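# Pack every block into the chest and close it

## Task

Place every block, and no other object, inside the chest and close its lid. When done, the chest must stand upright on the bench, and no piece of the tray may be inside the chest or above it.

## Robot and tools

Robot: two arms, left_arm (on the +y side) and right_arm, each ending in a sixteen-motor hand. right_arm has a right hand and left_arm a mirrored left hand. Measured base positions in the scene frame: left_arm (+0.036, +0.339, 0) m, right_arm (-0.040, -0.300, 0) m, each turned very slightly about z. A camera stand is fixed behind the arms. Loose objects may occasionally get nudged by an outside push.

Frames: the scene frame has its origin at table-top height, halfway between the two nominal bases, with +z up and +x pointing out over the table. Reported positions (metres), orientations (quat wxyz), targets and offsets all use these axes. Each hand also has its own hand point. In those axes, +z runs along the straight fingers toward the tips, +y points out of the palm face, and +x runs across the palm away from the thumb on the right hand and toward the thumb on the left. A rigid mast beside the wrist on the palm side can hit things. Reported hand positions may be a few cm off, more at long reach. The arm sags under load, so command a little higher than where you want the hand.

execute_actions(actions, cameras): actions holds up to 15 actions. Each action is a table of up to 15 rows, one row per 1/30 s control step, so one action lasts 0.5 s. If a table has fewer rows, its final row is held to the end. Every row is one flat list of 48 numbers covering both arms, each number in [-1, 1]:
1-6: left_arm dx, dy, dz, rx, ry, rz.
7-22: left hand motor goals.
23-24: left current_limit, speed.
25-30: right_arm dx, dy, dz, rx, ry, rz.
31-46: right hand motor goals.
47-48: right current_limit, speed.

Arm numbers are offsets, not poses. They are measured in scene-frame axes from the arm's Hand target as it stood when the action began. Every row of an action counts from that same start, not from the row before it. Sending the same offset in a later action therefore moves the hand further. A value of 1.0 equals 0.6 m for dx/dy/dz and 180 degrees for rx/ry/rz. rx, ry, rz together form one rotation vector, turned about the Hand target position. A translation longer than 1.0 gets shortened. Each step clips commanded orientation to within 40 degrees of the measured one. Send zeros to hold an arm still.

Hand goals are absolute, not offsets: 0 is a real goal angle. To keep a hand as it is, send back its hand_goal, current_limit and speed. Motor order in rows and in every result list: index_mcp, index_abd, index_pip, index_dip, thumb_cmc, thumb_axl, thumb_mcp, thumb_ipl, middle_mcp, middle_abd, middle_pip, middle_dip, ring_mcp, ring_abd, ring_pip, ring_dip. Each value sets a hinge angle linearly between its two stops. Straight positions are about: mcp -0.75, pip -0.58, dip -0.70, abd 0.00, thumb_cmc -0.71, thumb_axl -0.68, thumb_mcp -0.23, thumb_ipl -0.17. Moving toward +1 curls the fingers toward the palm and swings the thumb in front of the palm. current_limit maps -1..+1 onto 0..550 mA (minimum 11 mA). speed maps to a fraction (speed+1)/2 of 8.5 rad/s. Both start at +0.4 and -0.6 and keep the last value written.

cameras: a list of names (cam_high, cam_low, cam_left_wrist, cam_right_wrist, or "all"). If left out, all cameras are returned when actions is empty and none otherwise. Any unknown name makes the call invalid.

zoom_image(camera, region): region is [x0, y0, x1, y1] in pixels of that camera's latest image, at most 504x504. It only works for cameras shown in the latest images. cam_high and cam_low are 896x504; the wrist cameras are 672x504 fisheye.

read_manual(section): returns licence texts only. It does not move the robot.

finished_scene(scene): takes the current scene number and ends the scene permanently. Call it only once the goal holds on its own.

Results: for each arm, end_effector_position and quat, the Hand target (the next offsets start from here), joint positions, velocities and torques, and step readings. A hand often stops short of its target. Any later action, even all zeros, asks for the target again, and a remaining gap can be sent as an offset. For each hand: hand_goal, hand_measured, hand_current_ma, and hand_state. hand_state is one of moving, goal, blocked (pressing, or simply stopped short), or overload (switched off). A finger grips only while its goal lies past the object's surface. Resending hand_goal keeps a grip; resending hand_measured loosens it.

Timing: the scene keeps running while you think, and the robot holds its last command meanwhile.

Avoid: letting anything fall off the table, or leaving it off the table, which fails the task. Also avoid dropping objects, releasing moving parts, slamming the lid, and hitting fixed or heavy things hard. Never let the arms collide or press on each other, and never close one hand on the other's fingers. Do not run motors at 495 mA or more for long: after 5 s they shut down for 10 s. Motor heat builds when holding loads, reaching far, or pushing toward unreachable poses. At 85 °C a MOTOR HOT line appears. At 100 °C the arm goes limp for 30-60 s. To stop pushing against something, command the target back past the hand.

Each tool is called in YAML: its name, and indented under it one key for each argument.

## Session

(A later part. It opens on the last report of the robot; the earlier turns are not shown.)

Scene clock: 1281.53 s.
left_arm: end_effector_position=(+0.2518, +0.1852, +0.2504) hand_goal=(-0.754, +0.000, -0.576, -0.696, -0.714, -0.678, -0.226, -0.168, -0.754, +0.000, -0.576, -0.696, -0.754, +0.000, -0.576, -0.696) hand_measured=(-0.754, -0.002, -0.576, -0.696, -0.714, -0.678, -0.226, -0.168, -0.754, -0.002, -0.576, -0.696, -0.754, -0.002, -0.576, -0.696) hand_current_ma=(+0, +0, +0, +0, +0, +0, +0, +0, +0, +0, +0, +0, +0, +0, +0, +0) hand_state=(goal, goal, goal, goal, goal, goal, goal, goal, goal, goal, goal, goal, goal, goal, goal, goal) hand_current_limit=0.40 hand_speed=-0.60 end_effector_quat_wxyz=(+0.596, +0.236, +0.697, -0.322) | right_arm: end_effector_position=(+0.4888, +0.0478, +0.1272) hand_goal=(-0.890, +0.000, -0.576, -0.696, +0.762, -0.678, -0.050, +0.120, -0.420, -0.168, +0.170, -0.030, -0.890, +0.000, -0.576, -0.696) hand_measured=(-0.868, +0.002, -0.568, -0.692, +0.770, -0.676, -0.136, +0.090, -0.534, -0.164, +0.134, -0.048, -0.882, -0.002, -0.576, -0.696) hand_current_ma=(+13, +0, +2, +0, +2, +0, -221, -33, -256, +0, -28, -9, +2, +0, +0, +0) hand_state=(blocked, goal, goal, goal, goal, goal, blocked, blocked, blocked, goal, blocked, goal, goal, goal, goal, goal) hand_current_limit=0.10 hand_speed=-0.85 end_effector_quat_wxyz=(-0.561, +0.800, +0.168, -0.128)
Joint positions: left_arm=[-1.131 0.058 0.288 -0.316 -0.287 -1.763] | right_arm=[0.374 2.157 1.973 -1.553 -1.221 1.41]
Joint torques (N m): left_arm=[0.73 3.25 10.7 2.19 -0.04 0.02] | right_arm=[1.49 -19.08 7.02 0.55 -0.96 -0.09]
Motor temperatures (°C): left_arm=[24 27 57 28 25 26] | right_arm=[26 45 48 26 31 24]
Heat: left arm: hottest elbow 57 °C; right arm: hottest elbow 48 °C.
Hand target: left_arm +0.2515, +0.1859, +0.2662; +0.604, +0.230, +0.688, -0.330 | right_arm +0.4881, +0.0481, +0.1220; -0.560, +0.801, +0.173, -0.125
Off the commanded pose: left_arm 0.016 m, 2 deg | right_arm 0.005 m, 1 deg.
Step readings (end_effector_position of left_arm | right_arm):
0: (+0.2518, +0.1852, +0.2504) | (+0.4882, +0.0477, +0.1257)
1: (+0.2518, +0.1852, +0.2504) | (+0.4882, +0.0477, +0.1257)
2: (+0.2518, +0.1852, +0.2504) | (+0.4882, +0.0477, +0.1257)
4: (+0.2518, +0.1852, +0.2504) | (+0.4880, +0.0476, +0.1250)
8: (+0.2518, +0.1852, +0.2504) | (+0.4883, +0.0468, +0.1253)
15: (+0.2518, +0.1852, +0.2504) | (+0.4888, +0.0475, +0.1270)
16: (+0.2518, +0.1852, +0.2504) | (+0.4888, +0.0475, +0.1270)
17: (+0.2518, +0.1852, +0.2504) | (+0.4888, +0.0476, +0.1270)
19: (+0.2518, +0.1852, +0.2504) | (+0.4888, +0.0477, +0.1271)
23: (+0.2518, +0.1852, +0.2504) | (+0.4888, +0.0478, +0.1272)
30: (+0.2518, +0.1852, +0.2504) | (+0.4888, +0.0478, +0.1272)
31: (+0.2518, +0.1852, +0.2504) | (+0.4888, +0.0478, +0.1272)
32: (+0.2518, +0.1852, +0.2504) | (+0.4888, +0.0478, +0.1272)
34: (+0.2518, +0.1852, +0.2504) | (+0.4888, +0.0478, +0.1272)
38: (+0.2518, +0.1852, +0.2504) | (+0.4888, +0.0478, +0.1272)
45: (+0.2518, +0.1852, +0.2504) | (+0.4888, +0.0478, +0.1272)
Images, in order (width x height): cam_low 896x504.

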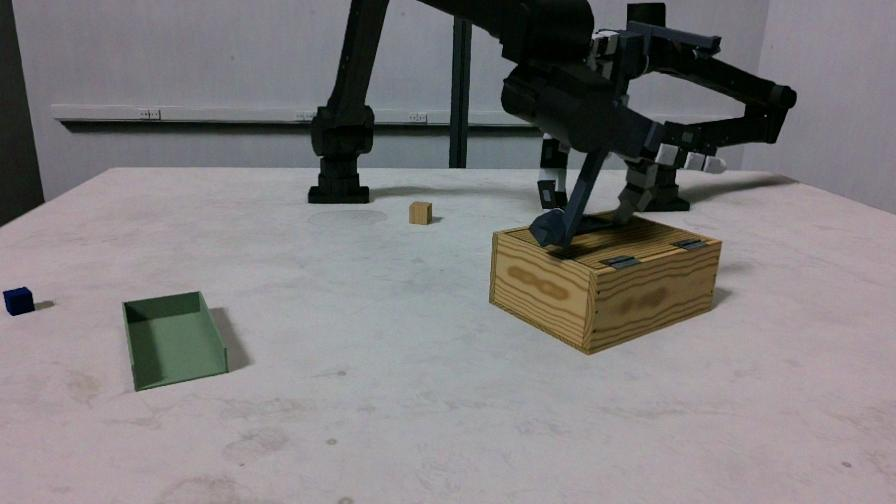

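execute_actions:
  actions:
    - [[0,0,0,0,0,0,-0.754,0,-0.576,-0.696,-0.714,-0.678,-0.226,-0.168,-0.754,0,-0.576,-0.696,-0.754,0,-0.576,-0.696,0.4,-0.6,-0.003,-0.002,0.03,0,0,0,-0.89,0,-0.576,-0.696,0.763,-0.678,-0.05,0.12,-0.42,-0.167,0.17,-0.03,-0.89,0,-0.576,-0.696,0.3,-0.85]]
    - [[0,0,0,0,0,0,-0.754,0,-0.576,-0.696,-0.714,-0.678,-0.226,-0.168,-0.754,0,-0.576,-0.696,-0.754,0,-0.576,-0.696,0.4,-0.6,-0.005,-0.003,0.02,0,0,0,-0.89,0,-0.576,-0.696,0.763,-0.678,-0.05,0.12,-0.42,-0.167,0.17,-0.03,-0.89,0,-0.576,-0.696,0.3,-0.85]]
  cameras: ["cam_low"]

zoom_image:
  camera: "cam_low"
  region: [520, 160, 660, 260]

Scene clock: 1294.57 s.
left_arm: end_effector_position=(+0.2518, +0.1852, +0.2504) hand_goal=(-0.754, +0.000, -0.576, -0.696, -0.714, -0.678, -0.226, -0.168, -0.754, +0.000, -0.576, -0.696, -0.754, +0.000, -0.576, -0.696) hand_measured=(-0.754, -0.002, -0.576, -0.696, -0.714, -0.678, -0.226, -0.168, -0.754, -0.002, -0.576, -0.696, -0.754, -0.002, -0.576, -0.696) hand_current_ma=(+0, +0, +0, +0, +0, +0, +0, +0, +0, +0, +0, +0, +0, +0, +0, +0) hand_state=(goal, goal, goal, goal, goal, goal, goal, goal, goal, goal, goal, goal, goal, goal, goal, goal) hand_current_limit=0.40 hand_speed=-0.60 end_effector_quat_wxyz=(+0.596, +0.236, +0.697, -0.322) | right_arm: end_effector_position=(+0.4824, +0.0446, +0.1365) hand_goal=(-0.890, +0.000, -0.576, -0.696, +0.762, -0.678, -0.050, +0.120, -0.420, -0.168, +0.170, -0.030, -0.890, +0.000, -0.576, -0.696) hand_measured=(-0.868, +0.002, -0.568, -0.692, +0.764, -0.676, -0.052, +0.116, -0.416, -0.164, +0.168, -0.034, -0.882, -0.002, -0.576, -0.696) hand_current_ma=(+13, +0, +2, +0, +0, +0, +0, -1, +0, +1, +0, +0, +2, +0, +0, +0) hand_state=(blocked, goal, goal, goal, goal, goal, goal, goal, goal, goal, goal, goal, goal, goal, goal, goal) hand_current_limit=0.30 hand_speed=-0.85 end_effector_quat_wxyz=(-0.558, +0.802, +0.167, -0.134)
Joint positions: left_arm=[-1.131 0.058 0.288 -0.316 -0.287 -1.763] | right_arm=[0.374 2.143 1.973 -1.591 -1.217 1.399]
Joint torques (N m): left_arm=[0.97 3.43 10.66 2.18 -0.02 0.03] | right_arm=[1.38 -20.31 9.1 -0.23 -1.09 -0.01]
Motor temperatures (°C): left_arm=[24 27 57 28 25 26] | right_arm=[26 45 47 26 30 24]
Heat: left arm: hottest elbow 57 °C; right arm: hottest elbow 47 °C.
Hand target: left_arm +0.2515, +0.1859, +0.2662; +0.604, +0.230, +0.688, -0.330 | right_arm +0.4833, +0.0451, +0.1520; -0.560, +0.801, +0.173, -0.125
Off the commanded pose: left_arm 0.016 m, 2 deg | right_arm 0.015 m, 1 deg.
Step readings (end_effector_position of left_arm | right_arm):
0: (+0.2518, +0.1852, +0.2504) | (+0.4888, +0.0478, +0.1272)
1: (+0.2518, +0.1852, +0.2504) | (+0.4888, +0.0478, +0.1274)
2: (+0.2518, +0.1852, +0.2504) | (+0.4888, +0.0478, +0.1276)
4: (+0.2518, +0.1852, +0.2504) | (+0.4884, +0.0476, +0.1280)
8: (+0.2518, +0.1852, +0.2504) | (+0.4877, +0.0474, +0.1281)
15: (+0.2518, +0.1852, +0.2504) | (+0.4876, +0.0473, +0.1281)
16: (+0.2518, +0.1852, +0.2504) | (+0.4876, +0.0473, +0.1284)
17: (+0.2518, +0.1852, +0.2504) | (+0.4874, +0.0472, +0.1284)
19: (+0.2518, +0.1852, +0.2504) | (+0.4869, +0.0470, +0.1292)
23: (+0.2518, +0.1852, +0.2504) | (+0.4850, +0.0463, +0.1330)
30: (+0.2518, +0.1852, +0.2504) | (+0.4826, +0.0447, +0.1365)
Images, in order (width x height): cam_low 896x504.

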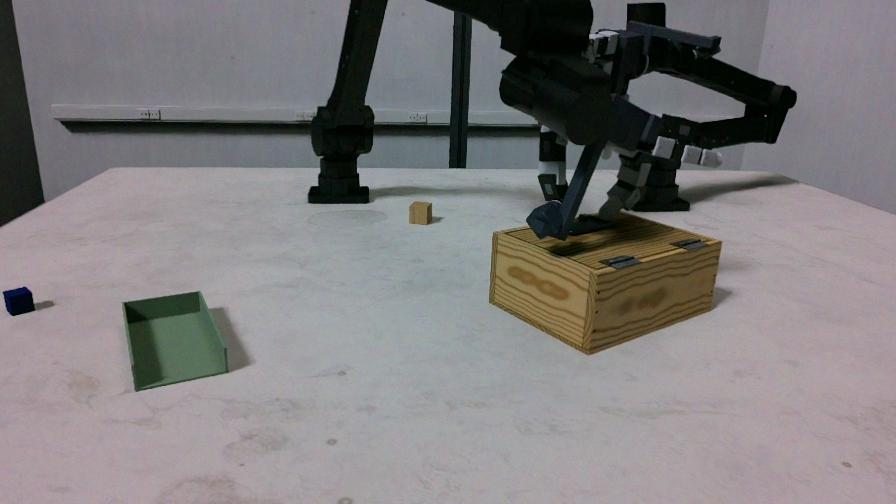

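Scaled by 3.600.

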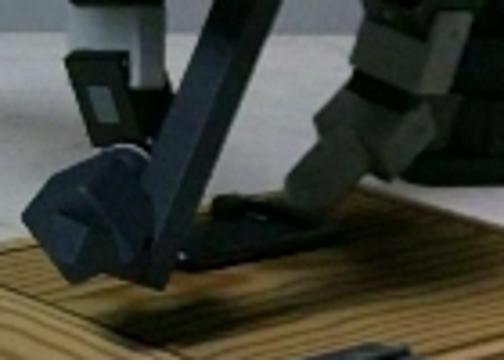

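execute_actions:
  actions:
    - [[0,0,0,0,0,0,-0.754,0,-0.576,-0.696,-0.714,-0.678,-0.226,-0.168,-0.754,0,-0.576,-0.696,-0.754,0,-0.576,-0.696,0.4,-0.6,0,0,0.02,0,0,0,-0.89,0,-0.576,-0.696,0.763,-0.678,-0.281,0.103,-0.712,-0.167,0.153,-0.043,-0.89,0,-0.576,-0.696,0.4,-0.6]]
    - [[0,0,0,0,0,0,-0.754,0,-0.576,-0.696,-0.714,-0.678,-0.226,-0.168,-0.754,0,-0.576,-0.696,-0.754,0,-0.576,-0.696,0.4,-0.6,-0.009,0.002,0.0,0,0,0,-0.89,0,-0.576,-0.696,0.763,-0.678,-0.281,0.103,-0.712,-0.167,0.153,-0.043,-0.89,0,-0.576,-0.696,0.4,-0.6]]
    - [[0,0,0,0,0,0,-0.754,0,-0.576,-0.696,-0.714,-0.678,-0.226,-0.168,-0.754,0,-0.576,-0.696,-0.754,0,-0.576,-0.696,0.4,-0.6,0,0,-0.06,0,0,0,-0.89,0,-0.576,-0.696,0.763,-0.678,-0.2,0.103,-0.6,-0.167,0.153,-0.043,-0.89,0,-0.576,-0.696,0.4,-0.6]]
    - [[0,0,0,0,0,0,-0.754,0,-0.576,-0.696,-0.714,-0.678,-0.226,-0.168,-0.754,0,-0.576,-0.696,-0.754,0,-0.576,-0.696,0.4,-0.6,0,0,-0.017,0,0,0,-0.89,0,-0.576,-0.696,0.763,-0.678,-0.2,0.103,-0.6,-0.167,0.153,-0.043,-0.89,0,-0.576,-0.696,0.4,-0.6]]
    - [[0,0,0,0,0,0,-0.754,0,-0.576,-0.696,-0.714,-0.678,-0.226,-0.168,-0.754,0,-0.576,-0.696,-0.754,0,-0.576,-0.696,0.4,-0.6,0,0,-0.01,0,0,0,-0.89,0,-0.576,-0.696,0.763,-0.678,-0.2,0.103,-0.6,-0.167,0.153,-0.043,-0.89,0,-0.576,-0.696,0.4,-0.6]]
  cameras: ["cam_low", "cam_high", "cam_right_wrist"]

zoom_image:
  camera: "cam_low"
  region: [520, 160, 660, 260]

zoom_image:
  camera: "cam_right_wrist"
  region: [372, 0, 672, 225]

Scene clock: 1334.87 s.
left_arm: end_effector_position=(+0.2518, +0.1852, +0.2504) hand_goal=(-0.754, +0.000, -0.576, -0.696, -0.714, -0.678, -0.226, -0.168, -0.754, +0.000, -0.576, -0.696, -0.754, +0.000, -0.576, -0.696) hand_measured=(-0.754, -0.002, -0.576, -0.696, -0.714, -0.678, -0.226, -0.168, -0.754, -0.002, -0.576, -0.696, -0.754, -0.002, -0.576, -0.696) hand_current_ma=(+0, +0, +0, +0, +0, +0, +0, +0, +0, +0, +0, +0, +0, +0, +0, +0) hand_state=(goal, goal, goal, goal, goal, goal, goal, goal, goal, goal, goal, goal, goal, goal, goal, goal) hand_current_limit=0.40 hand_speed=-0.60 end_effector_quat_wxyz=(+0.596, +0.236, +0.697, -0.322) | right_arm: end_effector_position=(+0.4789, +0.0438, +0.1258) hand_goal=(-0.890, +0.000, -0.576, -0.696, +0.762, -0.678, -0.200, +0.102, -0.600, -0.168, +0.152, -0.044, -0.890, +0.000, -0.576, -0.696) hand_measured=(-0.868, +0.002, -0.568, -0.692, +0.758, -0.676, -0.204, +0.106, -0.594, -0.164, +0.154, -0.042, -0.880, -0.002, -0.576, -0.696) hand_current_ma=(+13, +0, +2, +0, +0, +0, -1, +1, +1, +0, +0, +0, +3, +0, +0, +0) hand_state=(blocked, goal, goal, goal, goal, goal, goal, goal, goal, goal, goal, goal, goal, goal, goal, goal) hand_current_limit=0.40 hand_speed=-0.60 end_effector_quat_wxyz=(-0.561, +0.800, +0.170, -0.123)
Joint positions: left_arm=[-1.131 0.058 0.288 -0.316 -0.287 -1.763] | right_arm=[0.374 2.118 1.904 -1.509 -1.22 1.416]
Joint torques (N m): left_arm=[1.03 3.43 10.71 2.14 -0.05 0.03] | right_arm=[1.85 -17.61 6.84 0.84 -1.02 -0.07]
Motor temperatures (°C): left_arm=[24 27 57 28 25 26] | right_arm=[26 46 46 26 30 24]
Heat: left arm: hottest elbow 57 °C; right arm: hottest shoulder 46 °C.
Hand target: left_arm +0.2515, +0.1859, +0.2662; +0.604, +0.230, +0.688, -0.330 | right_arm +0.4779, +0.0463, +0.1118; -0.560, +0.801, +0.173, -0.125
Off the commanded pose: left_arm 0.016 m, 2 deg | right_arm 0.014 m, 0 deg.
Step readings (end_effector_position of left_arm | right_arm):
0: (+0.2518, +0.1852, +0.2504) | (+0.4824, +0.0446, +0.1365)
1: (+0.2518, +0.1852, +0.2504) | (+0.4823, +0.0446, +0.1365)
2: (+0.2518, +0.1852, +0.2504) | (+0.4819, +0.0444, +0.1366)
4: (+0.2518, +0.1852, +0.2504) | (+0.4803, +0.0438, +0.1370)
8: (+0.2518, +0.1852, +0.2504) | (+0.4783, +0.0430, +0.1376)
15: (+0.2518, +0.1852, +0.2504) | (+0.4773, +0.0427, +0.1378)
16: (+0.2518, +0.1852, +0.2504) | (+0.4773, +0.0427, +0.1378)
17: (+0.2518, +0.1852, +0.2504) | (+0.4773, +0.0427, +0.1378)
19: (+0.2518, +0.1852, +0.2504) | (+0.4773, +0.0427, +0.1381)
23: (+0.2518, +0.1852, +0.2504) | (+0.4773, +0.0426, +0.1392)
30: (+0.2518, +0.1852, +0.2504) | (+0.4775, +0.0427, +0.1427)
31: (+0.2518, +0.1852, +0.2504) | (+0.4776, +0.0428, +0.1425)
32: (+0.2518, +0.1852, +0.2504) | (+0.4782, +0.0430, +0.1417)
34: (+0.2518, +0.1852, +0.2504) | (+0.4790, +0.0433, +0.1375)
38: (+0.2518, +0.1852, +0.2504) | (+0.4770, +0.0426, +0.1267)
45: (+0.2518, +0.1852, +0.2504) | (+0.4792, +0.0435, +0.1269)
46: (+0.2518, +0.1852, +0.2504) | (+0.4793, +0.0435, +0.1267)
47: (+0.2518, +0.1852, +0.2504) | (+0.4791, +0.0435, +0.1265)
49: (+0.2518, +0.1852, +0.2504) | (+0.4789, +0.0435, +0.1265)
53: (+0.2518, +0.1852, +0.2504) | (+0.4789, +0.0436, +0.1263)
60: (+0.2518, +0.1852, +0.2504) | (+0.4789, +0.0437, +0.1261)
61: (+0.2518, +0.1852, +0.2504) | (+0.4789, +0.0437, +0.1262)
62: (+0.2518, +0.1852, +0.2504) | (+0.4789, +0.0437, +0.1259)
64: (+0.2518, +0.1852, +0.2504) | (+0.4788, +0.0437, +0.1258)
68: (+0.2518, +0.1852, +0.2504) | (+0.4788, +0.0437, +0.1258)
75: (+0.2518, +0.1852, +0.2504) | (+0.4788, +0.0438, +0.1258)
camera_calibration:
cam_right_wrist: T_world_to_cam=[[-0.652222, -0.506066, -0.564362, 0.4436], [-0.14722, -0.64577, 0.749204, -0.0442219], [-0.743595, 0.571733, 0.346682, 0.406351], [0, 0, 0, 1]] pos_world=[0.584975, -0.0363906, 0.142607]
Images, in order (width x height): cam_high 896x504, cam_low 896x504, cam_right_wrist 672x504.

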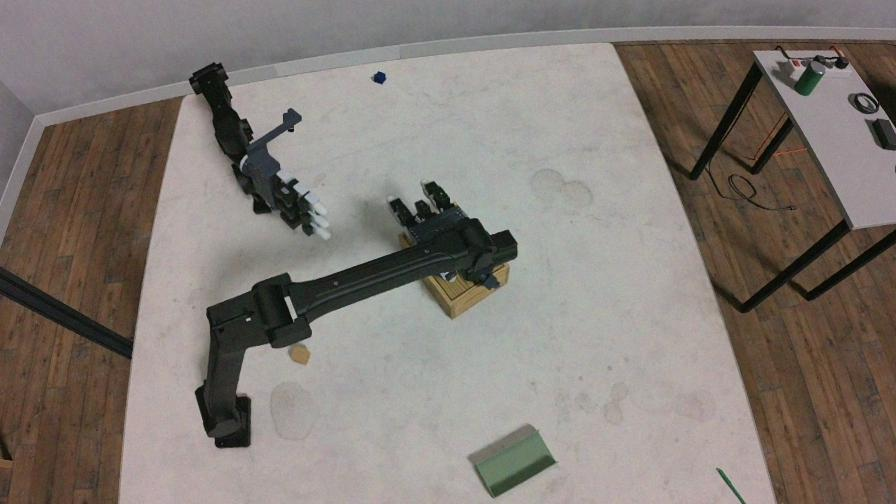

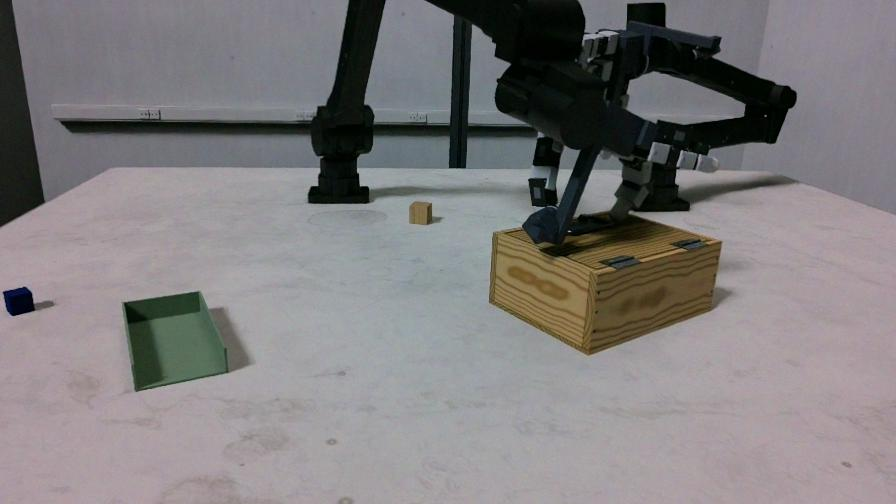

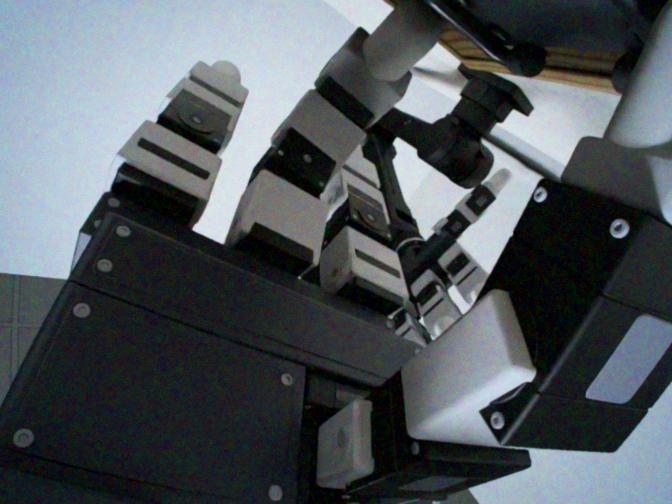

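Scaled by 3.600.

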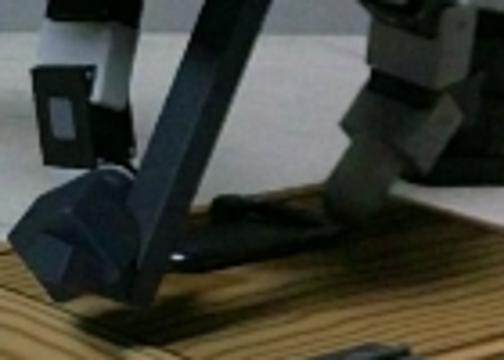

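Scaled by 1.680 from the camera's 672x504 image, which has a finer 960x720 frame.

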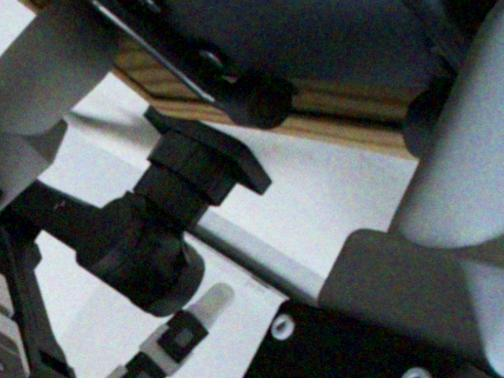

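execute_actions:
  actions:
    - [[0,0,0,0,0,0,-0.754,0,-0.576,-0.696,-0.714,-0.678,-0.226,-0.168,-0.754,0,-0.576,-0.696,-0.754,0,-0.576,-0.696,0.4,-0.6,0,0,0,0,0,0,-0.89,0,-0.576,-0.696,0.763,-0.678,-0.1,0.12,-0.5,-0.167,0.16,-0.03,-0.89,0,-0.576,-0.696,0.5,-0.85]]
    - [[0,0,0,0,0,0,-0.754,0,-0.576,-0.696,-0.714,-0.678,-0.226,-0.168,-0.754,0,-0.576,-0.696,-0.754,0,-0.576,-0.696,0.4,-0.6,0,0,0,0,0,0,-0.89,0,-0.576,-0.696,0.763,-0.678,0.05,0.2,-0.3,-0.167,0.25,0.05,-0.89,0,-0.576,-0.696,0.75,-0.8]]
    - [[0,0,0,0,0,0,-0.754,0,-0.576,-0.696,-0.714,-0.678,-0.226,-0.168,-0.754,0,-0.576,-0.696,-0.754,0,-0.576,-0.696,0.4,-0.6,0,0,0.01,0.0018,-0.0046,0,-0.89,0,-0.576,-0.696,0.763,-0.678,0.05,0.2,-0.3,-0.167,0.25,0.05,-0.89,0,-0.576,-0.696,0.75,-0.8]]
  cameras: ["cam_low"]

zoom_image:
  camera: "cam_low"
  region: [520, 160, 660, 260]

Scene clock: 1412.03 s.
left_arm: end_effector_position=(+0.2518, +0.1852, +0.2504) hand_goal=(-0.754, +0.000, -0.576, -0.696, -0.714, -0.678, -0.226, -0.168, -0.754, +0.000, -0.576, -0.696, -0.754, +0.000, -0.576, -0.696) hand_measured=(-0.754, -0.002, -0.576, -0.696, -0.714, -0.678, -0.226, -0.168, -0.754, -0.002, -0.576, -0.696, -0.754, -0.002, -0.576, -0.696) hand_current_ma=(+0, +0, +0, +0, +0, +0, +0, +0, +0, +0, +0, +0, +0, +0, +0, +0) hand_state=(goal, goal, goal, goal, goal, goal, goal, goal, goal, goal, goal, goal, goal, goal, goal, goal) hand_current_limit=0.40 hand_speed=-0.60 end_effector_quat_wxyz=(+0.596, +0.236, +0.697, -0.322) | right_arm: end_effector_position=(+0.4790, +0.0444, +0.1265) hand_goal=(-0.890, +0.000, -0.576, -0.696, +0.762, -0.678, +0.050, +0.200, -0.300, -0.168, +0.250, +0.050, -0.890, +0.000, -0.576, -0.696) hand_measured=(-0.868, +0.002, -0.568, -0.692, +0.766, -0.676, -0.152, +0.118, -0.546, -0.168, +0.152, +0.010, -0.880, -0.002, -0.576, -0.696) hand_current_ma=(+13, +0, +2, +0, +1, +0, -481, -211, -481, +0, -170, -34, +3, +0, +0, +0) hand_state=(blocked, goal, goal, goal, goal, goal, blocked, blocked, blocked, goal, blocked, blocked, goal, goal, goal, goal) hand_current_limit=0.75 hand_speed=-0.80 end_effector_quat_wxyz=(-0.563, +0.799, +0.173, -0.120)
Joint positions: left_arm=[-1.131 0.058 0.288 -0.316 -0.287 -1.763] | right_arm=[0.374 2.112 1.897 -1.497 -1.223 1.416]
Joint torques (N m): left_arm=[0.85 3.31 10.7 2.15 -0.03 0.03] | right_arm=[1.85 -18.14 7.01 0.7 -0.9 -0.07]
Motor temperatures (°C): left_arm=[24 27 58 28 25 26] | right_arm=[26 44 44 26 30 24]
Heat: left arm: hottest elbow 58 °C; right arm: hottest shoulder 44 °C.
Hand target: left_arm +0.2515, +0.1859, +0.2662; +0.604, +0.230, +0.688, -0.330 | right_arm +0.4779, +0.0462, +0.1178; -0.560, +0.800, +0.178, -0.119
Off the commanded pose: left_arm 0.016 m, 2 deg | right_arm 0.009 m, 1 deg.
Step readings (end_effector_position of left_arm | right_arm):
0: (+0.2518, +0.1852, +0.2504) | (+0.4789, +0.0438, +0.1258)
1: (+0.2518, +0.1852, +0.2504) | (+0.4789, +0.0438, +0.1258)
2: (+0.2518, +0.1852, +0.2504) | (+0.4789, +0.0438, +0.1258)
4: (+0.2518, +0.1852, +0.2504) | (+0.4789, +0.0438, +0.1257)
8: (+0.2518, +0.1852, +0.2504) | (+0.4791, +0.0442, +0.1261)
15: (+0.2518, +0.1852, +0.2504) | (+0.4791, +0.0444, +0.1262)
16: (+0.2518, +0.1852, +0.2504) | (+0.4791, +0.0444, +0.1262)
17: (+0.2518, +0.1852, +0.2504) | (+0.4791, +0.0443, +0.1262)
19: (+0.2518, +0.1852, +0.2504) | (+0.4791, +0.0444, +0.1262)
23: (+0.2518, +0.1852, +0.2504) | (+0.4792, +0.0444, +0.1262)
30: (+0.2518, +0.1852, +0.2504) | (+0.4792, +0.0444, +0.1262)
31: (+0.2518, +0.1852, +0.2504) | (+0.4792, +0.0444, +0.1262)
32: (+0.2518, +0.1852, +0.2504) | (+0.4792, +0.0444, +0.1264)
34: (+0.2518, +0.1852, +0.2504) | (+0.4792, +0.0444, +0.1266)
38: (+0.2518, +0.1852, +0.2504) | (+0.4791, +0.0444, +0.1264)
45: (+0.2518, +0.1852, +0.2504) | (+0.4791, +0.0444, +0.1266)
Images, in order (width x height): cam_low 896x504.

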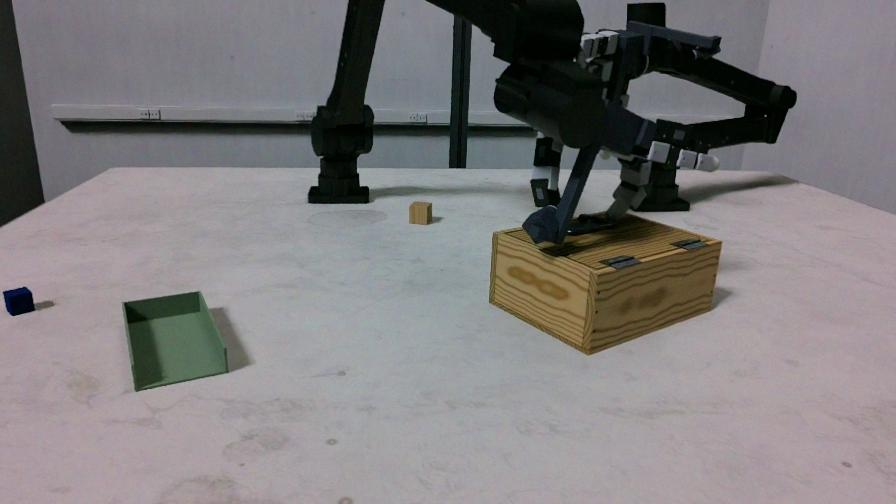

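Scaled by 3.600.

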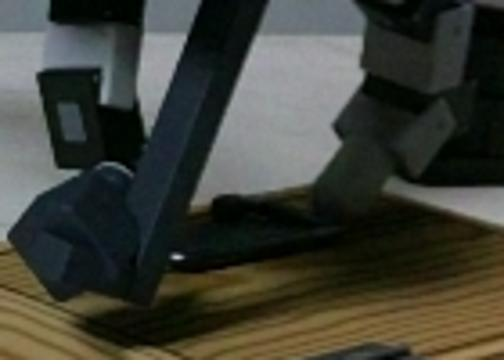

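execute_actions:
  actions:
    - [[0,0,0,0,0,0,-0.754,0,-0.576,-0.696,-0.714,-0.678,-0.226,-0.168,-0.754,0,-0.576,-0.696,-0.754,0,-0.576,-0.696,0.4,-0.6,0,0,0.02,0.0024,-0.006,0,-0.89,0,-0.576,-0.696,0.763,-0.678,0.05,0.2,-0.3,-0.167,0.25,0.05,-0.89,0,-0.576,-0.696,0.75,-0.8]]
    - [[0,0,0,0,0,0,-0.754,0,-0.576,-0.696,-0.714,-0.678,-0.226,-0.168,-0.754,0,-0.576,-0.696,-0.754,0,-0.576,-0.696,0.4,-0.6,0,0,0.02,0.0024,-0.006,0,-0.89,0,-0.576,-0.696,0.763,-0.678,0.05,0.2,-0.3,-0.167,0.25,0.05,-0.89,0,-0.576,-0.696,0.75,-0.8]]
  cameras: ["cam_low"]

zoom_image:
  camera: "cam_low"
  region: [520, 160, 660, 260]

Scene clock: 1425.77 s.
left_arm: end_effector_position=(+0.2518, +0.1852, +0.2504) hand_goal=(-0.754, +0.000, -0.576, -0.696, -0.714, -0.678, -0.226, -0.168, -0.754, +0.000, -0.576, -0.696, -0.754, +0.000, -0.576, -0.696) hand_measured=(-0.754, -0.002, -0.576, -0.696, -0.714, -0.678, -0.226, -0.168, -0.754, -0.002, -0.576, -0.696, -0.754, -0.002, -0.576, -0.696) hand_current_ma=(+0, +0, +0, +0, +0, +0, +0, +0, +0, +0, +0, +0, +0, +0, +0, +0) hand_state=(goal, goal, goal, goal, goal, goal, goal, goal, goal, goal, goal, goal, goal, goal, goal, goal) hand_current_limit=0.40 hand_speed=-0.60 end_effector_quat_wxyz=(+0.596, +0.236, +0.697, -0.322) | right_arm: end_effector_position=(+0.4792, +0.0397, +0.1253) hand_goal=(-0.890, +0.000, -0.576, -0.696, +0.762, -0.678, +0.050, +0.200, -0.300, -0.168, +0.250, +0.050, -0.890, +0.000, -0.576, -0.696) hand_measured=(-0.868, +0.002, -0.568, -0.692, +0.764, -0.676, +0.026, +0.186, -0.298, -0.168, +0.246, +0.046, -0.880, -0.002, -0.576, -0.696) hand_current_ma=(+12, +0, +2, +0, +0, +0, -22, -9, +0, +0, -1, +0, +3, +0, +0, +0) hand_state=(blocked, goal, goal, goal, goal, goal, blocked, goal, goal, goal, goal, goal, goal, goal, goal, goal) hand_current_limit=0.75 hand_speed=-0.80 end_effector_quat_wxyz=(-0.558, +0.803, +0.174, -0.116)
Joint positions: left_arm=[-1.131 0.058 0.288 -0.316 -0.287 -1.763] | right_arm=[0.37 2.103 1.883 -1.488 -1.21 1.416]
Joint torques (N m): left_arm=[0.85 3.49 10.7 2.17 -0.02 0.01] | right_arm=[2.2 -20.48 8.09 0.4 -1.36 -0.07]
Motor temperatures (°C): left_arm=[24 27 58 28 25 26] | right_arm=[26 43 45 26 30 24]
Heat: left arm: hottest elbow 58 °C; right arm: hottest elbow 45 °C.
Hand target: left_arm +0.2515, +0.1859, +0.2662; +0.604, +0.230, +0.688, -0.330 | right_arm +0.4778, +0.0463, +0.1419; -0.563, +0.798, +0.189, -0.103
Off the commanded pose: left_arm 0.016 m, 2 deg | right_arm 0.018 m, 2 deg.
Step readings (end_effector_position of left_arm | right_arm):
0: (+0.2518, +0.1852, +0.2504) | (+0.4790, +0.0444, +0.1265)
1: (+0.2518, +0.1852, +0.2504) | (+0.4790, +0.0444, +0.1265)
2: (+0.2518, +0.1852, +0.2504) | (+0.4790, +0.0444, +0.1269)
4: (+0.2518, +0.1852, +0.2504) | (+0.4791, +0.0444, +0.1273)
8: (+0.2518, +0.1852, +0.2504) | (+0.4791, +0.0442, +0.1295)
15: (+0.2518, +0.1852, +0.2504) | (+0.4794, +0.0397, +0.1255)
16: (+0.2518, +0.1852, +0.2504) | (+0.4792, +0.0396, +0.1253)
17: (+0.2518, +0.1852, +0.2504) | (+0.4792, +0.0397, +0.1253)
19: (+0.2518, +0.1852, +0.2504) | (+0.4792, +0.0397, +0.1253)
23: (+0.2518, +0.1852, +0.2504) | (+0.4792, +0.0397, +0.1253)
30: (+0.2518, +0.1852, +0.2504) | (+0.4792, +0.0397, +0.1253)
Images, in order (width x height): cam_low 896x504.

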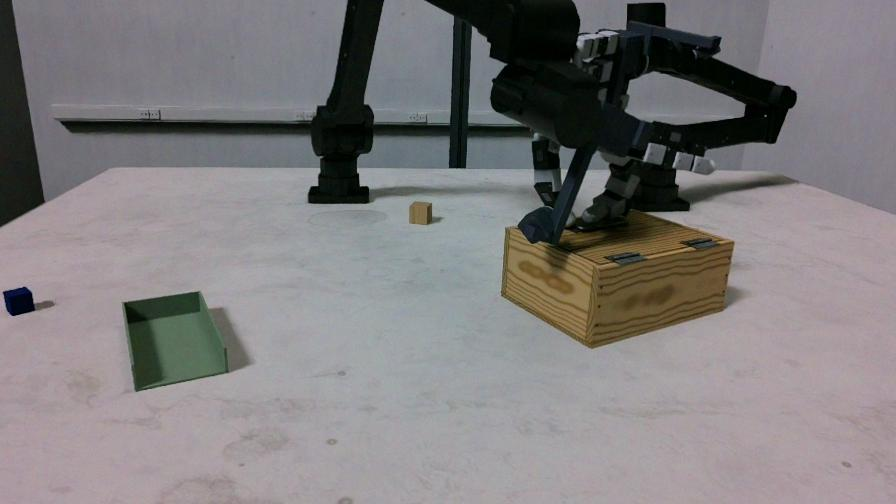

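Scaled by 3.600.

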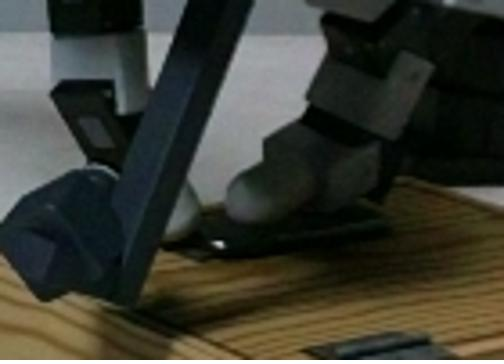

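execute_actions:
  actions:
    - [[0,0,0,0,0,0,-0.754,0,-0.576,-0.696,-0.714,-0.678,-0.226,-0.168,-0.754,0,-0.576,-0.696,-0.754,0,-0.576,-0.696,0.4,-0.6,0,0,0.03,-0.0048,0.012,0,-0.89,0,-0.576,-0.696,0.763,-0.678,-0.281,0.103,-0.712,-0.167,0.153,-0.043,-0.89,0,-0.576,-0.696,0.4,-0.4]]
    - [[0,0,0,0,0,0,-0.754,0,-0.576,-0.696,-0.714,-0.678,-0.226,-0.168,-0.754,0,-0.576,-0.696,-0.754,0,-0.576,-0.696,0.4,-0.6,0,0,0.06,0,0,0,-0.89,0,-0.576,-0.696,0.763,-0.678,-0.281,0.103,-0.712,-0.167,0.153,-0.043,-0.89,0,-0.576,-0.696,0.4,-0.6]]
    - [[0,0,0,0,0,0,-0.754,0,-0.576,-0.696,-0.714,-0.678,-0.226,-0.168,-0.754,0,-0.576,-0.696,-0.754,0,-0.576,-0.696,0.4,-0.6,0.16,-0.12,0.0,0,0,0,-0.89,0,-0.576,-0.696,0.763,-0.678,-0.281,0.103,-0.712,-0.167,0.153,-0.043,-0.89,0,-0.576,-0.696,0.4,-0.6]]
  cameras: ["cam_low", "cam_high", "cam_right_wrist"]

zoom_image:
  camera: "cam_low"
  region: [520, 160, 660, 260]

zoom_image:
  camera: "cam_high"
  region: [390, 190, 510, 320]

zoom_image:
  camera: "cam_right_wrist"
  region: [420, 0, 672, 189]

Scene clock: 1553.27 s.
left_arm: end_effector_position=(+0.2518, +0.1852, +0.2504) hand_goal=(-0.754, +0.000, -0.576, -0.696, -0.714, -0.678, -0.226, -0.168, -0.754, +0.000, -0.576, -0.696, -0.754, +0.000, -0.576, -0.696) hand_measured=(-0.754, -0.002, -0.576, -0.696, -0.714, -0.678, -0.226, -0.168, -0.754, -0.002, -0.576, -0.696, -0.754, -0.002, -0.576, -0.696) hand_current_ma=(+0, +0, +0, +0, +0, +0, +0, +0, +0, +0, +0, +0, +0, +0, +0, +0) hand_state=(goal, goal, goal, goal, goal, goal, goal, goal, goal, goal, goal, goal, goal, goal, goal, goal) hand_current_limit=0.40 hand_speed=-0.60 end_effector_quat_wxyz=(+0.596, +0.236, +0.697, -0.322) | right_arm: end_effector_position=(+0.5649, -0.0298, +0.1765) hand_goal=(-0.890, +0.000, -0.576, -0.696, +0.762, -0.678, -0.282, +0.102, -0.712, -0.168, +0.152, -0.044, -0.890, +0.000, -0.576, -0.696) hand_measured=(-0.868, +0.002, -0.568, -0.692, +0.762, -0.676, -0.278, +0.104, -0.696, -0.168, +0.154, -0.042, -0.880, -0.002, -0.576, -0.696) hand_current_ma=(+12, +0, +2, +0, +0, +0, +1, +0, +7, +0, +0, +0, +3, +0, +0, +0) hand_state=(blocked, goal, goal, goal, goal, goal, goal, goal, goal, goal, goal, goal, goal, goal, goal, goal) hand_current_limit=0.40 hand_speed=-0.60 end_effector_quat_wxyz=(-0.557, +0.818, +0.130, -0.063)
Joint positions: left_arm=[-1.131 0.058 0.288 -0.316 -0.287 -1.763] | right_arm=[0.23 2.204 2.201 -1.676 -1.187 1.409]
Joint torques (N m): left_arm=[0.79 3.43 10.67 2.15 -0.02 0.03] | right_arm=[1.55 -19.96 12.78 -0.1 -1.16 0.05]
Motor temperatures (°C): left_arm=[24 27 59 28 25 26] | right_arm=[26 46 44 26 32 24]
Heat: left arm: hottest elbow 59 °C; right arm: hottest shoulder 46 °C.
Hand target: left_arm +0.2515, +0.1859, +0.2662; +0.604, +0.230, +0.688, -0.330 | right_arm +0.5739, -0.0258, +0.1957; -0.561, +0.800, +0.178, -0.119
Off the commanded pose: left_arm 0.016 m, 2 deg | right_arm 0.022 m, 9 deg.
joint sent to its limit (right arm) — joint 4 (wrist pitch), lower limit. The joint targets are off in orientation, not in position.
Step readings (end_effector_position of left_arm | right_arm):
0: (+0.2518, +0.1852, +0.2504) | (+0.4792, +0.0397, +0.1253)
1: (+0.2518, +0.1852, +0.2504) | (+0.4792, +0.0397, +0.1253)
2: (+0.2518, +0.1852, +0.2504) | (+0.4787, +0.0396, +0.1255)
4: (+0.2518, +0.1852, +0.2504) | (+0.4753, +0.0389, +0.1269)
8: (+0.2518, +0.1852, +0.2504) | (+0.4701, +0.0370, +0.1296)
15: (+0.2518, +0.1852, +0.2504) | (+0.4687, +0.0367, +0.1333)
16: (+0.2518, +0.1852, +0.2504) | (+0.4686, +0.0366, +0.1338)
17: (+0.2518, +0.1852, +0.2504) | (+0.4683, +0.0365, +0.1352)
19: (+0.2518, +0.1852, +0.2504) | (+0.4674, +0.0362, +0.1400)
23: (+0.2518, +0.1852, +0.2504) | (+0.4700, +0.0372, +0.1529)
30: (+0.2518, +0.1852, +0.2504) | (+0.4712, +0.0376, +0.1654)
31: (+0.2518, +0.1852, +0.2504) | (+0.4715, +0.0374, +0.1663)
32: (+0.2518, +0.1852, +0.2504) | (+0.4734, +0.0359, +0.1674)
34: (+0.2518, +0.1852, +0.2504) | (+0.4854, +0.0310, +0.1722)
38: (+0.2518, +0.1852, +0.2504) | (+0.5251, +0.0035, +0.1847)
45: (+0.2518, +0.1852, +0.2504) | (+0.5692, -0.0475, +0.1881)
camera_calibration:
cam_right_wrist: T_world_to_cam=[[-0.683571, -0.423321, -0.594583, 0.516542], [-0.275953, -0.604268, 0.747469, -0.0428144], [-0.675707, 0.675026, 0.296244, 0.468432], [0, 0, 0, 1]] pos_world=[0.657802, -0.123412, 0.20036]
Images, in order (width x height): cam_high 896x504, cam_low 896x504, cam_right_wrist 672x504.

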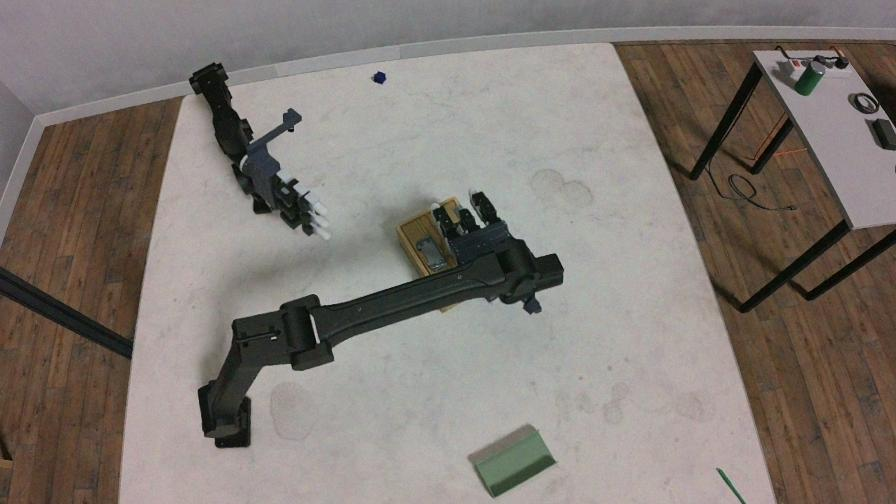

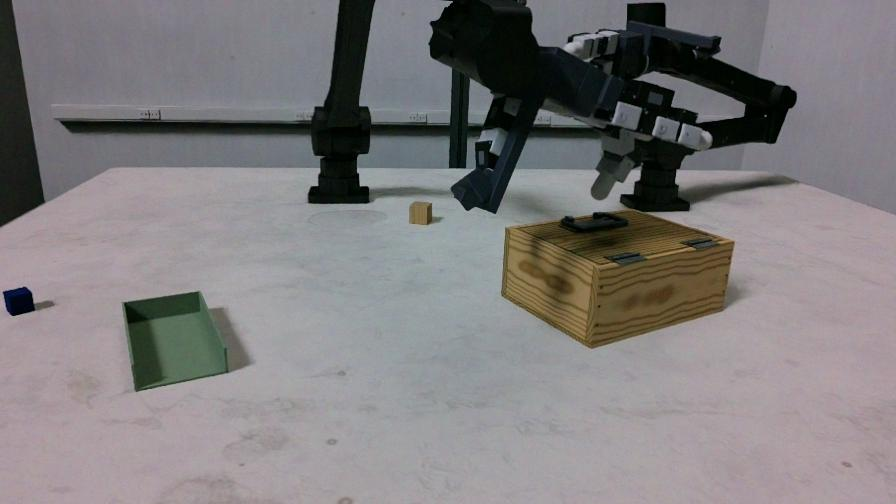

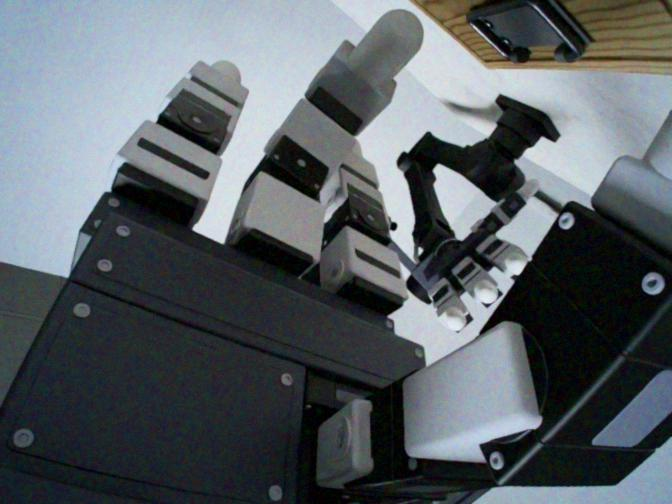

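Scaled by 3.600.

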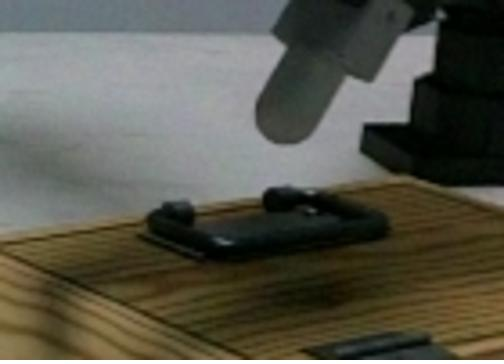

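Scaled by 3.877.

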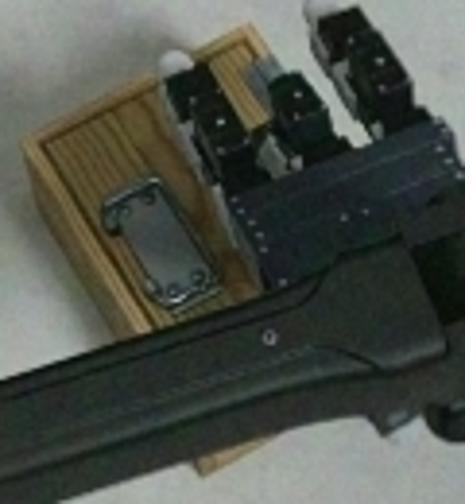

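Scaled by 2.000 from the camera's 672x504 image, which has a finer 960x720 frame.

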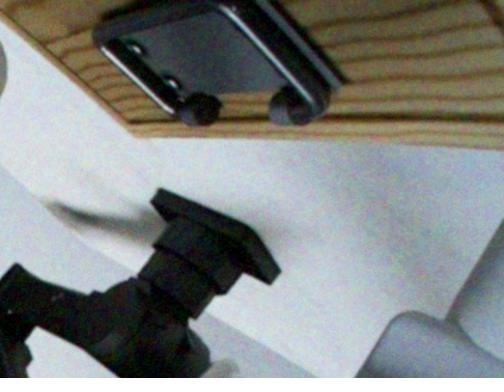

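execute_actions:
  actions:
    - [[0,0,0,0,0,0,-0.754,0,-0.576,-0.696,-0.714,-0.678,-0.226,-0.168,-0.754,0,-0.576,-0.696,-0.754,0,-0.576,-0.696,0.4,-0.6,-0.082,0.075,0,0,0,0,-0.89,0,-0.576,-0.696,0.763,-0.678,-0.281,0.103,-0.712,-0.167,0.153,-0.043,-0.89,0,-0.576,-0.696,0.4,-0.6]]
    - [[0,0,0,0,0,0,-0.754,0,-0.576,-0.696,-0.714,-0.678,-0.226,-0.168,-0.754,0,-0.576,-0.696,-0.754,0,-0.576,-0.696,0.4,-0.6,-0.082,0.075,0,0,0,0,-0.89,0,-0.576,-0.696,0.763,-0.678,-0.281,0.103,-0.712,-0.167,0.153,-0.043,-0.89,0,-0.576,-0.696,0.4,-0.6]]
    - [[0,0,0,0,0,0,-0.754,0,-0.576,-0.696,-0.714,-0.678,-0.226,-0.168,-0.754,0,-0.576,-0.696,-0.754,0,-0.576,-0.696,0.4,-0.6,0,0,-0.076,0,0,0,-0.89,0,-0.576,-0.696,0.763,-0.678,-0.281,0.103,-0.712,-0.167,0.153,-0.043,-0.89,0,-0.576,-0.696,0.4,-0.6]]
    - [[0,0,0,0,0,0,-0.754,0,-0.576,-0.696,-0.714,-0.678,-0.226,-0.168,-0.754,0,-0.576,-0.696,-0.754,0,-0.576,-0.696,0.4,-0.6,0,0,-0.037,0,0,0,-0.89,0,-0.576,-0.696,0.763,-0.678,-0.24,0.103,-0.65,-0.167,0.153,-0.043,-0.89,0,-0.576,-0.696,0.4,-0.6]]
    - [[0,0,0,0,0,0,-0.754,0,-0.576,-0.696,-0.714,-0.678,-0.226,-0.168,-0.754,0,-0.576,-0.696,-0.754,0,-0.576,-0.696,0.4,-0.6,0,0,-0.02,0,0,0,-0.89,0,-0.576,-0.696,0.763,-0.678,-0.24,0.103,-0.65,-0.167,0.153,-0.043,-0.89,0,-0.576,-0.696,0.4,-0.6]]
  cameras: ["cam_low", "cam_high", "cam_right_wrist"]

zoom_image:
  camera: "cam_low"
  region: [520, 160, 660, 260]

zoom_image:
  camera: "cam_high"
  region: [390, 190, 510, 320]

zoom_image:
  camera: "cam_right_wrist"
  region: [420, 0, 672, 189]

Scene clock: 1606.33 s.
left_arm: end_effector_position=(+0.2518, +0.1852, +0.2504) hand_goal=(-0.754, +0.000, -0.576, -0.696, -0.714, -0.678, -0.226, -0.168, -0.754, +0.000, -0.576, -0.696, -0.754, +0.000, -0.576, -0.696) hand_measured=(-0.754, -0.002, -0.576, -0.696, -0.714, -0.678, -0.226, -0.168, -0.754, -0.002, -0.576, -0.696, -0.754, -0.002, -0.576, -0.696) hand_current_ma=(+0, +0, +0, +0, +0, +0, +0, +0, +0, +0, +0, +0, +0, +0, +0, +0) hand_state=(goal, goal, goal, goal, goal, goal, goal, goal, goal, goal, goal, goal, goal, goal, goal, goal) hand_current_limit=0.40 hand_speed=-0.60 end_effector_quat_wxyz=(+0.596, +0.236, +0.697, -0.322) | right_arm: end_effector_position=(+0.4730, +0.0675, +0.1255) hand_goal=(-0.890, +0.000, -0.576, -0.696, +0.762, -0.678, -0.240, +0.102, -0.650, -0.168, +0.152, -0.044, -0.890, +0.000, -0.576, -0.696) hand_measured=(-0.868, +0.002, -0.568, -0.692, +0.762, -0.676, -0.244, +0.104, -0.644, -0.168, +0.154, -0.042, -0.880, -0.002, -0.576, -0.696) hand_current_ma=(+12, +0, +2, +0, +0, +0, -1, +0, +1, +0, +0, +0, +3, +0, +0, +0) hand_state=(blocked, goal, goal, goal, goal, goal, goal, goal, goal, goal, goal, goal, goal, goal, goal, goal) hand_current_limit=0.40 hand_speed=-0.60 end_effector_quat_wxyz=(-0.561, +0.799, +0.181, -0.120)
Joint positions: left_arm=[-1.131 0.058 0.288 -0.316 -0.287 -1.763] | right_arm=[0.413 2.107 1.889 -1.419 -1.221 1.489]
Joint torques (N m): left_arm=[0.97 3.08 10.67 2.18 -0.04 0.03] | right_arm=[0.79 -17.96 7.2 0.87 -1.08 -0.02]
Motor temperatures (°C): left_arm=[24 27 59 28 25 26] | right_arm=[26 45 51 26 32 24]
Heat: left arm: hottest elbow 59 °C; right arm: hottest elbow 51 °C.
Hand target: left_arm +0.2515, +0.1859, +0.2662; +0.604, +0.230, +0.688, -0.330 | right_arm +0.4756, +0.0642, +0.1160; -0.561, +0.800, +0.178, -0.119
Off the commanded pose: left_arm 0.016 m, 2 deg | right_arm 0.010 m, 0 deg.
Step readings (end_effector_position of left_arm | right_arm):
0: (+0.2518, +0.1852, +0.2504) | (+0.5649, -0.0298, +0.1765)
1: (+0.2518, +0.1852, +0.2504) | (+0.5649, -0.0298, +0.1765)
2: (+0.2518, +0.1852, +0.2504) | (+0.5642, -0.0283, +0.1766)
4: (+0.2518, +0.1852, +0.2504) | (+0.5618, -0.0246, +0.1765)
8: (+0.2518, +0.1852, +0.2504) | (+0.5459, -0.0062, +0.1727)
15: (+0.2518, +0.1852, +0.2504) | (+0.5253, +0.0256, +0.1695)
16: (+0.2518, +0.1852, +0.2504) | (+0.5241, +0.0271, +0.1693)
17: (+0.2518, +0.1852, +0.2504) | (+0.5213, +0.0288, +0.1693)
19: (+0.2518, +0.1852, +0.2504) | (+0.5132, +0.0301, +0.1684)
23: (+0.2518, +0.1852, +0.2504) | (+0.4942, +0.0416, +0.1694)
30: (+0.2518, +0.1852, +0.2504) | (+0.4747, +0.0665, +0.1771)
31: (+0.2518, +0.1852, +0.2504) | (+0.4741, +0.0675, +0.1774)
32: (+0.2518, +0.1852, +0.2504) | (+0.4742, +0.0681, +0.1763)
34: (+0.2518, +0.1852, +0.2504) | (+0.4737, +0.0680, +0.1707)
38: (+0.2518, +0.1852, +0.2504) | (+0.4708, +0.0661, +0.1520)
45: (+0.2518, +0.1852, +0.2504) | (+0.4718, +0.0665, +0.1441)
46: (+0.2518, +0.1852, +0.2504) | (+0.4722, +0.0666, +0.1440)
47: (+0.2518, +0.1852, +0.2504) | (+0.4727, +0.0669, +0.1429)
49: (+0.2518, +0.1852, +0.2504) | (+0.4732, +0.0671, +0.1391)
53: (+0.2518, +0.1852, +0.2504) | (+0.4712, +0.0662, +0.1302)
60: (+0.2518, +0.1852, +0.2504) | (+0.4720, +0.0666, +0.1277)
61: (+0.2518, +0.1852, +0.2504) | (+0.4720, +0.0666, +0.1277)
62: (+0.2518, +0.1852, +0.2504) | (+0.4724, +0.0667, +0.1272)
64: (+0.2518, +0.1852, +0.2504) | (+0.4725, +0.0669, +0.1259)
68: (+0.2518, +0.1852, +0.2504) | (+0.4728, +0.0673, +0.1255)
75: (+0.2518, +0.1852, +0.2504) | (+0.4730, +0.0674, +0.1255)
camera_calibration:
cam_right_wrist: T_world_to_cam=[[-0.636055, -0.511814, -0.577478, 0.44598], [-0.150775, -0.651516, 0.743501, -0.0267513], [-0.75677, 0.559977, 0.337231, 0.396854], [0, 0, 0, 1]] pos_world=[0.579962, -0.0113996, 0.143601]
Images, in order (width x height): cam_high 896x504, cam_low 896x504, cam_right_wrist 672x504.

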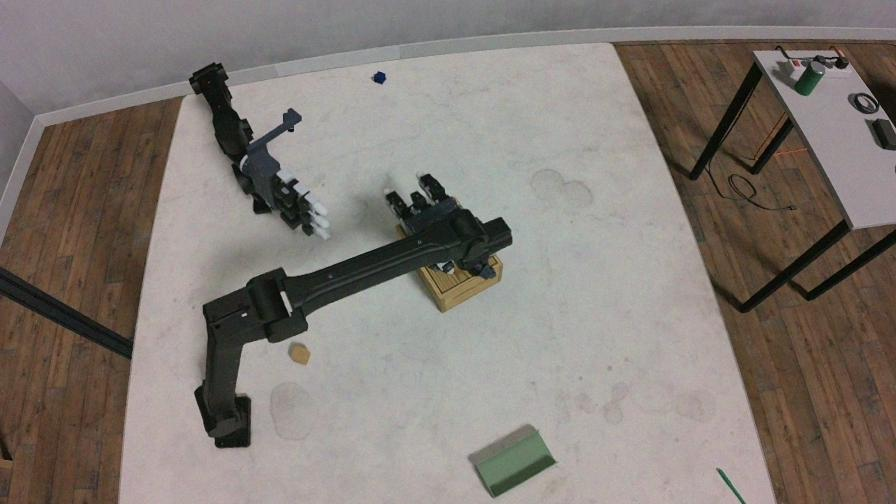

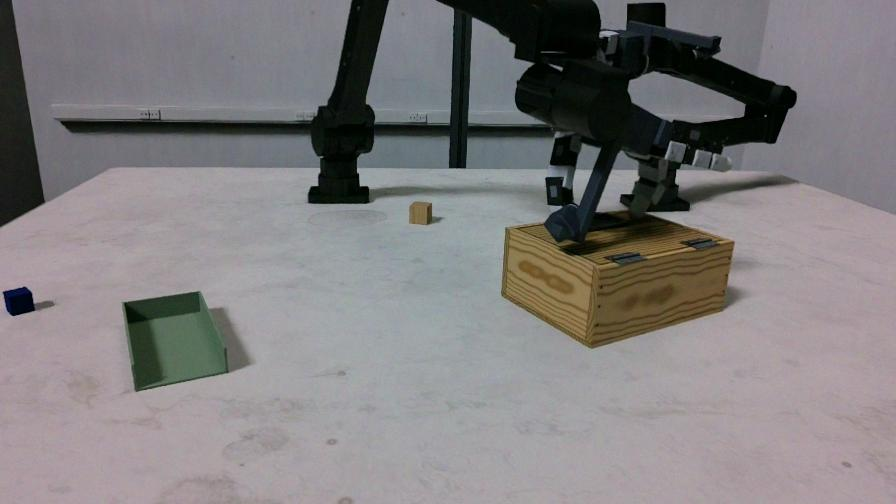

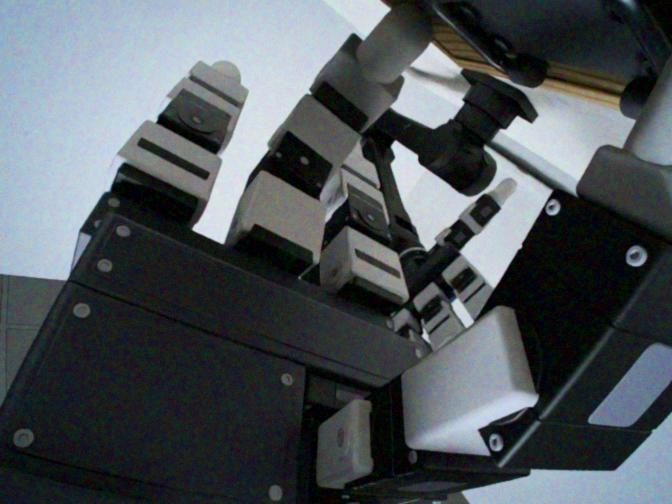

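Scaled by 3.600.

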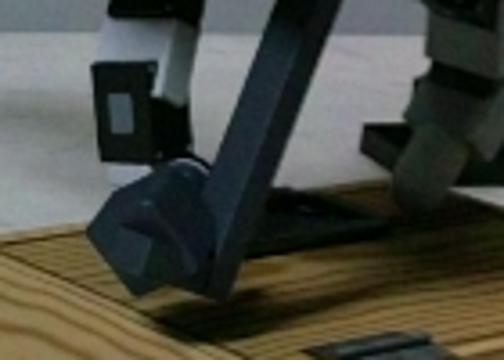

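Scaled by 3.877.

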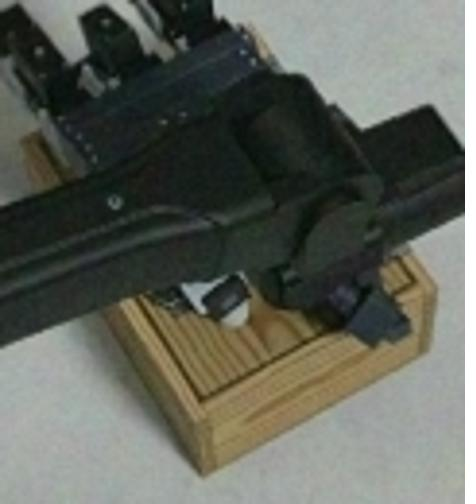

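Scaled by 2.000 from the camera's 672x504 image, which has a finer 960x720 frame.

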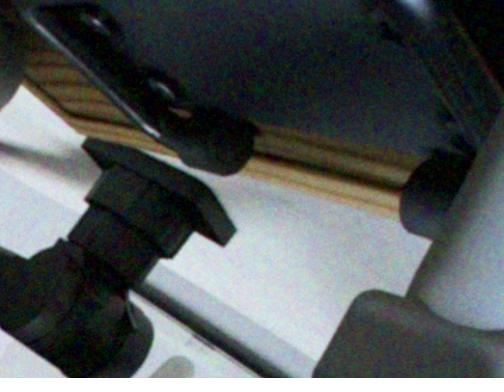

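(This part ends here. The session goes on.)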